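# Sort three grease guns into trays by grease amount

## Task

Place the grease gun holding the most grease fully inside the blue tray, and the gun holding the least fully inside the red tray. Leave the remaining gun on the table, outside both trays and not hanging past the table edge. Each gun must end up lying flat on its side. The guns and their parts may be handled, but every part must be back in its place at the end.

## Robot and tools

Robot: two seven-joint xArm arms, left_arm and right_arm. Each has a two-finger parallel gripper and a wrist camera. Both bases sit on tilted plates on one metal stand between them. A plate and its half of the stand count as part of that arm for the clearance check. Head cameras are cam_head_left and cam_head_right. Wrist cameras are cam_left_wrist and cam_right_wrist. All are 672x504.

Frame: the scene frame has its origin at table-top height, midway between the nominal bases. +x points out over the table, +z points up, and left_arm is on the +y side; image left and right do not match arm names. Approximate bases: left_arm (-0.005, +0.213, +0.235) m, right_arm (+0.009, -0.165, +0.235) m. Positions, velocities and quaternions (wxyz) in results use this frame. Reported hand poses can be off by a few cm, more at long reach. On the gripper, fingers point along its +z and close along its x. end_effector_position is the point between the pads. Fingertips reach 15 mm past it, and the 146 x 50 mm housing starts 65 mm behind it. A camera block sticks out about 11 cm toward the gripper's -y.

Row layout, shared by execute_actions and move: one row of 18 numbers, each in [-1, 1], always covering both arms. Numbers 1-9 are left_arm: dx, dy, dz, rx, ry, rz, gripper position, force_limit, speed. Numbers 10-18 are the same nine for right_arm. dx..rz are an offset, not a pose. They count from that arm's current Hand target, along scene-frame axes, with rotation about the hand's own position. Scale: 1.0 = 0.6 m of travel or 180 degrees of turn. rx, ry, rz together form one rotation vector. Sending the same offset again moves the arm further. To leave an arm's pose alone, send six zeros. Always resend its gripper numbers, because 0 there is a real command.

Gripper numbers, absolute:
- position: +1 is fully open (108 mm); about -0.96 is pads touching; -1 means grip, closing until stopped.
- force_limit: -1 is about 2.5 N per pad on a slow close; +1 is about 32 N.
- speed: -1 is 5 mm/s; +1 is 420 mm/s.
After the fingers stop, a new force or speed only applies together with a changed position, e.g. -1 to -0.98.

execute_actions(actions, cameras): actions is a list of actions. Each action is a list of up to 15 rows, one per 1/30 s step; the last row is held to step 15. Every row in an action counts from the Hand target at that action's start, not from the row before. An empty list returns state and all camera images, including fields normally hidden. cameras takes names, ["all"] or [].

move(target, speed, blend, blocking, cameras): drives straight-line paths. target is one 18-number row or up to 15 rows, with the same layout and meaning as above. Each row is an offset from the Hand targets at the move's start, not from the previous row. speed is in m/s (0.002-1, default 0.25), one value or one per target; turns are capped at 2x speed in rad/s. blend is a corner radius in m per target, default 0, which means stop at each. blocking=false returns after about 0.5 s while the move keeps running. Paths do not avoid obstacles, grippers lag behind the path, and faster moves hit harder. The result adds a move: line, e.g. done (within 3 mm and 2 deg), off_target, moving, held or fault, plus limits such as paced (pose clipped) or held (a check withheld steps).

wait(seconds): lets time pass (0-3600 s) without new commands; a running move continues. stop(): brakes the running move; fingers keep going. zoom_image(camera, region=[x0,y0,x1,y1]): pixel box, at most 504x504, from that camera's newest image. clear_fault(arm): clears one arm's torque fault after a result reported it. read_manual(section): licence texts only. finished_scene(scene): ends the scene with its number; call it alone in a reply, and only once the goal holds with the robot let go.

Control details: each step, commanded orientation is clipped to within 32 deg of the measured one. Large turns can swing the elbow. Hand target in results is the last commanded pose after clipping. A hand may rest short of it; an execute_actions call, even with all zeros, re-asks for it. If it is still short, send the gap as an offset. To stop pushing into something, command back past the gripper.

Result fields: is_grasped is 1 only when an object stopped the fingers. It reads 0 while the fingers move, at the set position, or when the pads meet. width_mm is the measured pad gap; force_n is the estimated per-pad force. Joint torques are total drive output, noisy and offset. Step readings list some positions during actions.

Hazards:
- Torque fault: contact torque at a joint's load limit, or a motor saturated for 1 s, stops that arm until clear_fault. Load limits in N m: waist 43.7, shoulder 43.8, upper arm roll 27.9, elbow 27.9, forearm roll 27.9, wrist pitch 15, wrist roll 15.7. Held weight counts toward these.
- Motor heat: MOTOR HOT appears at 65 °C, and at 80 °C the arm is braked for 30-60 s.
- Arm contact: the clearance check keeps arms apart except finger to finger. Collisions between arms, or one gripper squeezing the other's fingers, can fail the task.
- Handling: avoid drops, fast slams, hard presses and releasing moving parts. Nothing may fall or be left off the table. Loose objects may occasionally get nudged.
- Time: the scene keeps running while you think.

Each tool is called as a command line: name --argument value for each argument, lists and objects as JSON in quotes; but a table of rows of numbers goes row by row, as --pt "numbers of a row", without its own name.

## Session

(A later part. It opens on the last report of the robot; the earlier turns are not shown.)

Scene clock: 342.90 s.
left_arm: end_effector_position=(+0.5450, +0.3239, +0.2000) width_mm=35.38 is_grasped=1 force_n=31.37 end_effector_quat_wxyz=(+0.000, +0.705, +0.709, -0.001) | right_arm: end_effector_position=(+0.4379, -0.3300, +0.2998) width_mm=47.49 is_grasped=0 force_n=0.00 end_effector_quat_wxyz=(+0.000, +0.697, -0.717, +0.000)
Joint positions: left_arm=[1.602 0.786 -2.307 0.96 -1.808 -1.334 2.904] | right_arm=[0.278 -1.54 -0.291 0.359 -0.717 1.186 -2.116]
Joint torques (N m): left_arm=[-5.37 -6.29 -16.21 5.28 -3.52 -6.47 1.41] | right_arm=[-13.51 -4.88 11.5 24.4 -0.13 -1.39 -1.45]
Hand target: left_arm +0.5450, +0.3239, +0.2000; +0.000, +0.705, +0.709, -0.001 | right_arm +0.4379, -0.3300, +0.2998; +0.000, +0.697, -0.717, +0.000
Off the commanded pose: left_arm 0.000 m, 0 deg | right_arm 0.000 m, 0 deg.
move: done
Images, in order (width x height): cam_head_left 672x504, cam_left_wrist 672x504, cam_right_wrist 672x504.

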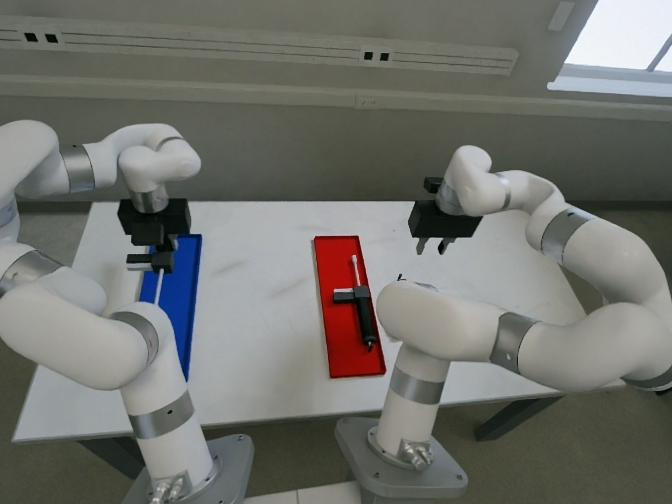

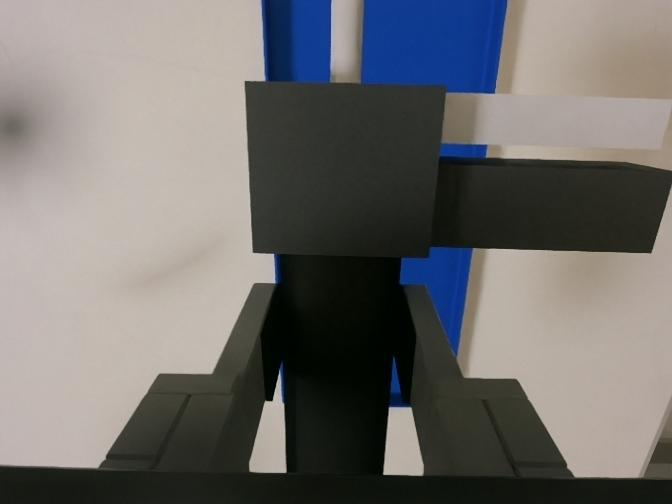

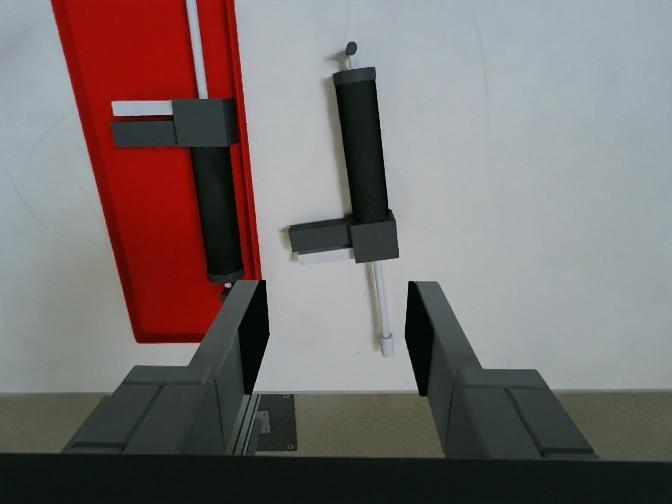

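move --pt "0 0 -0.2 0 0 0 -1 0.5 -0.7 -0.08 0.05 0.03 0 0 0 -0.1 0.5 -0.7" --pt "0 0 -0.2717 0 0 0 -1 0.5 -0.7 -0.08 0.05 0.03 0 0 0 -0.1 0.5 -0.7" --pt "0 0 -0.2717 0 0 0 -0.12 0.5 -0.7 -0.08 0.05 0.03 0 0 0 -0.1 0.5 -0.7" --pt "0 0 0.05 0 0 0 -0.12 0.5 -0.7 -0.08 0.05 0.03 0 0 0 -0.1 0.5 -0.7" --speed '[0.25,0.06,0.1,0.25]' --cameras '["all"]'

Scene clock: 355.50 s.
left_arm: end_effector_position=(+0.5450, +0.3239, +0.2300) width_mm=46.39 is_grasped=0 force_n=0.00 end_effector_quat_wxyz=(+0.000, +0.705, +0.709, -0.001) | right_arm: end_effector_position=(+0.3899, -0.3000, +0.3178) width_mm=47.49 is_grasped=0 force_n=0.00 end_effector_quat_wxyz=(+0.000, +0.697, -0.717, +0.000)
Joint positions: left_arm=[1.627 0.788 -2.394 0.977 -1.861 -1.391 2.922] | right_arm=[0.272 -1.794 -0.14 0.242 -0.585 1.347 -2.125]
Joint torques (N m): left_arm=[6.79 -5.16 -21.64 5.34 -3.28 -5.93 1.49] | right_arm=[1.33 -2.82 9.62 17.38 1.52 -0.47 -1.49]
Hand target: left_arm +0.5450, +0.3239, +0.2300; +0.000, +0.705, +0.709, -0.001 | right_arm +0.3899, -0.3000, +0.3178; +0.000, +0.697, -0.717, +0.000
Off the commanded pose: left_arm 0.000 m, 0 deg | right_arm 0.000 m, 0 deg.
move: done

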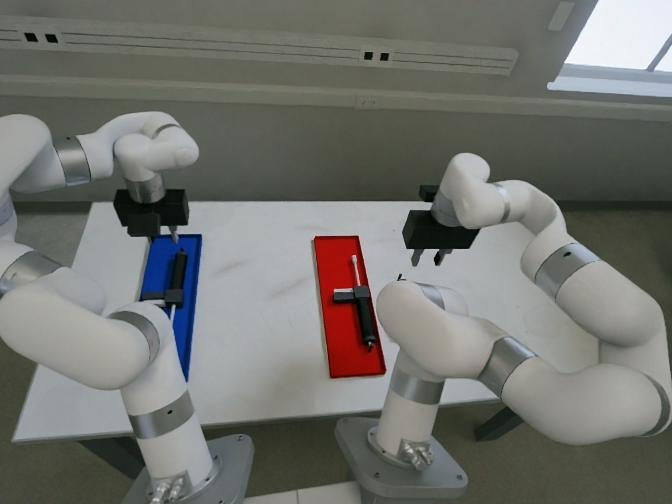

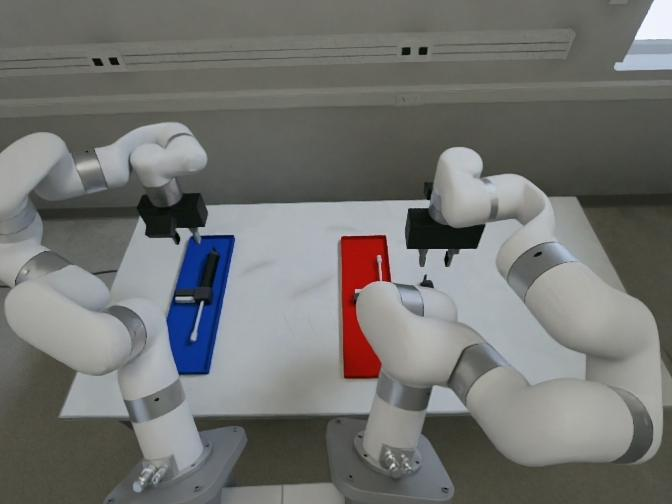

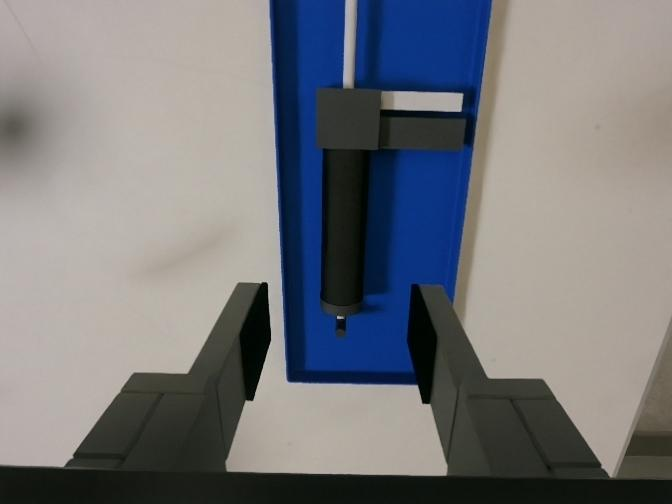

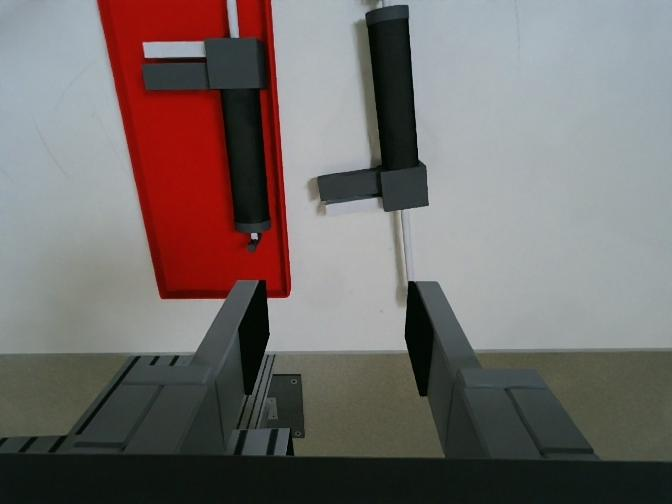

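zoom_image --camera "cam_right_wrist" --region '[90, 0, 330, 310]'

Scaled by 1.626 from the camera's image (finer frame: 960x720).

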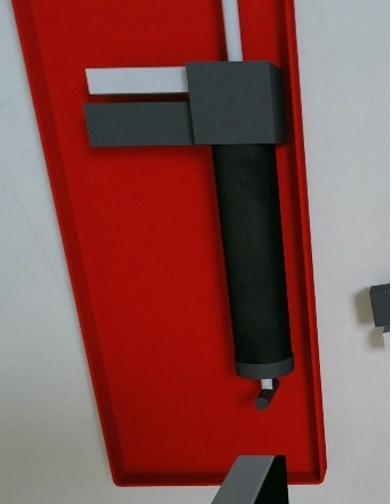

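finished_scene --scene 2

The scene is finished: the task was done.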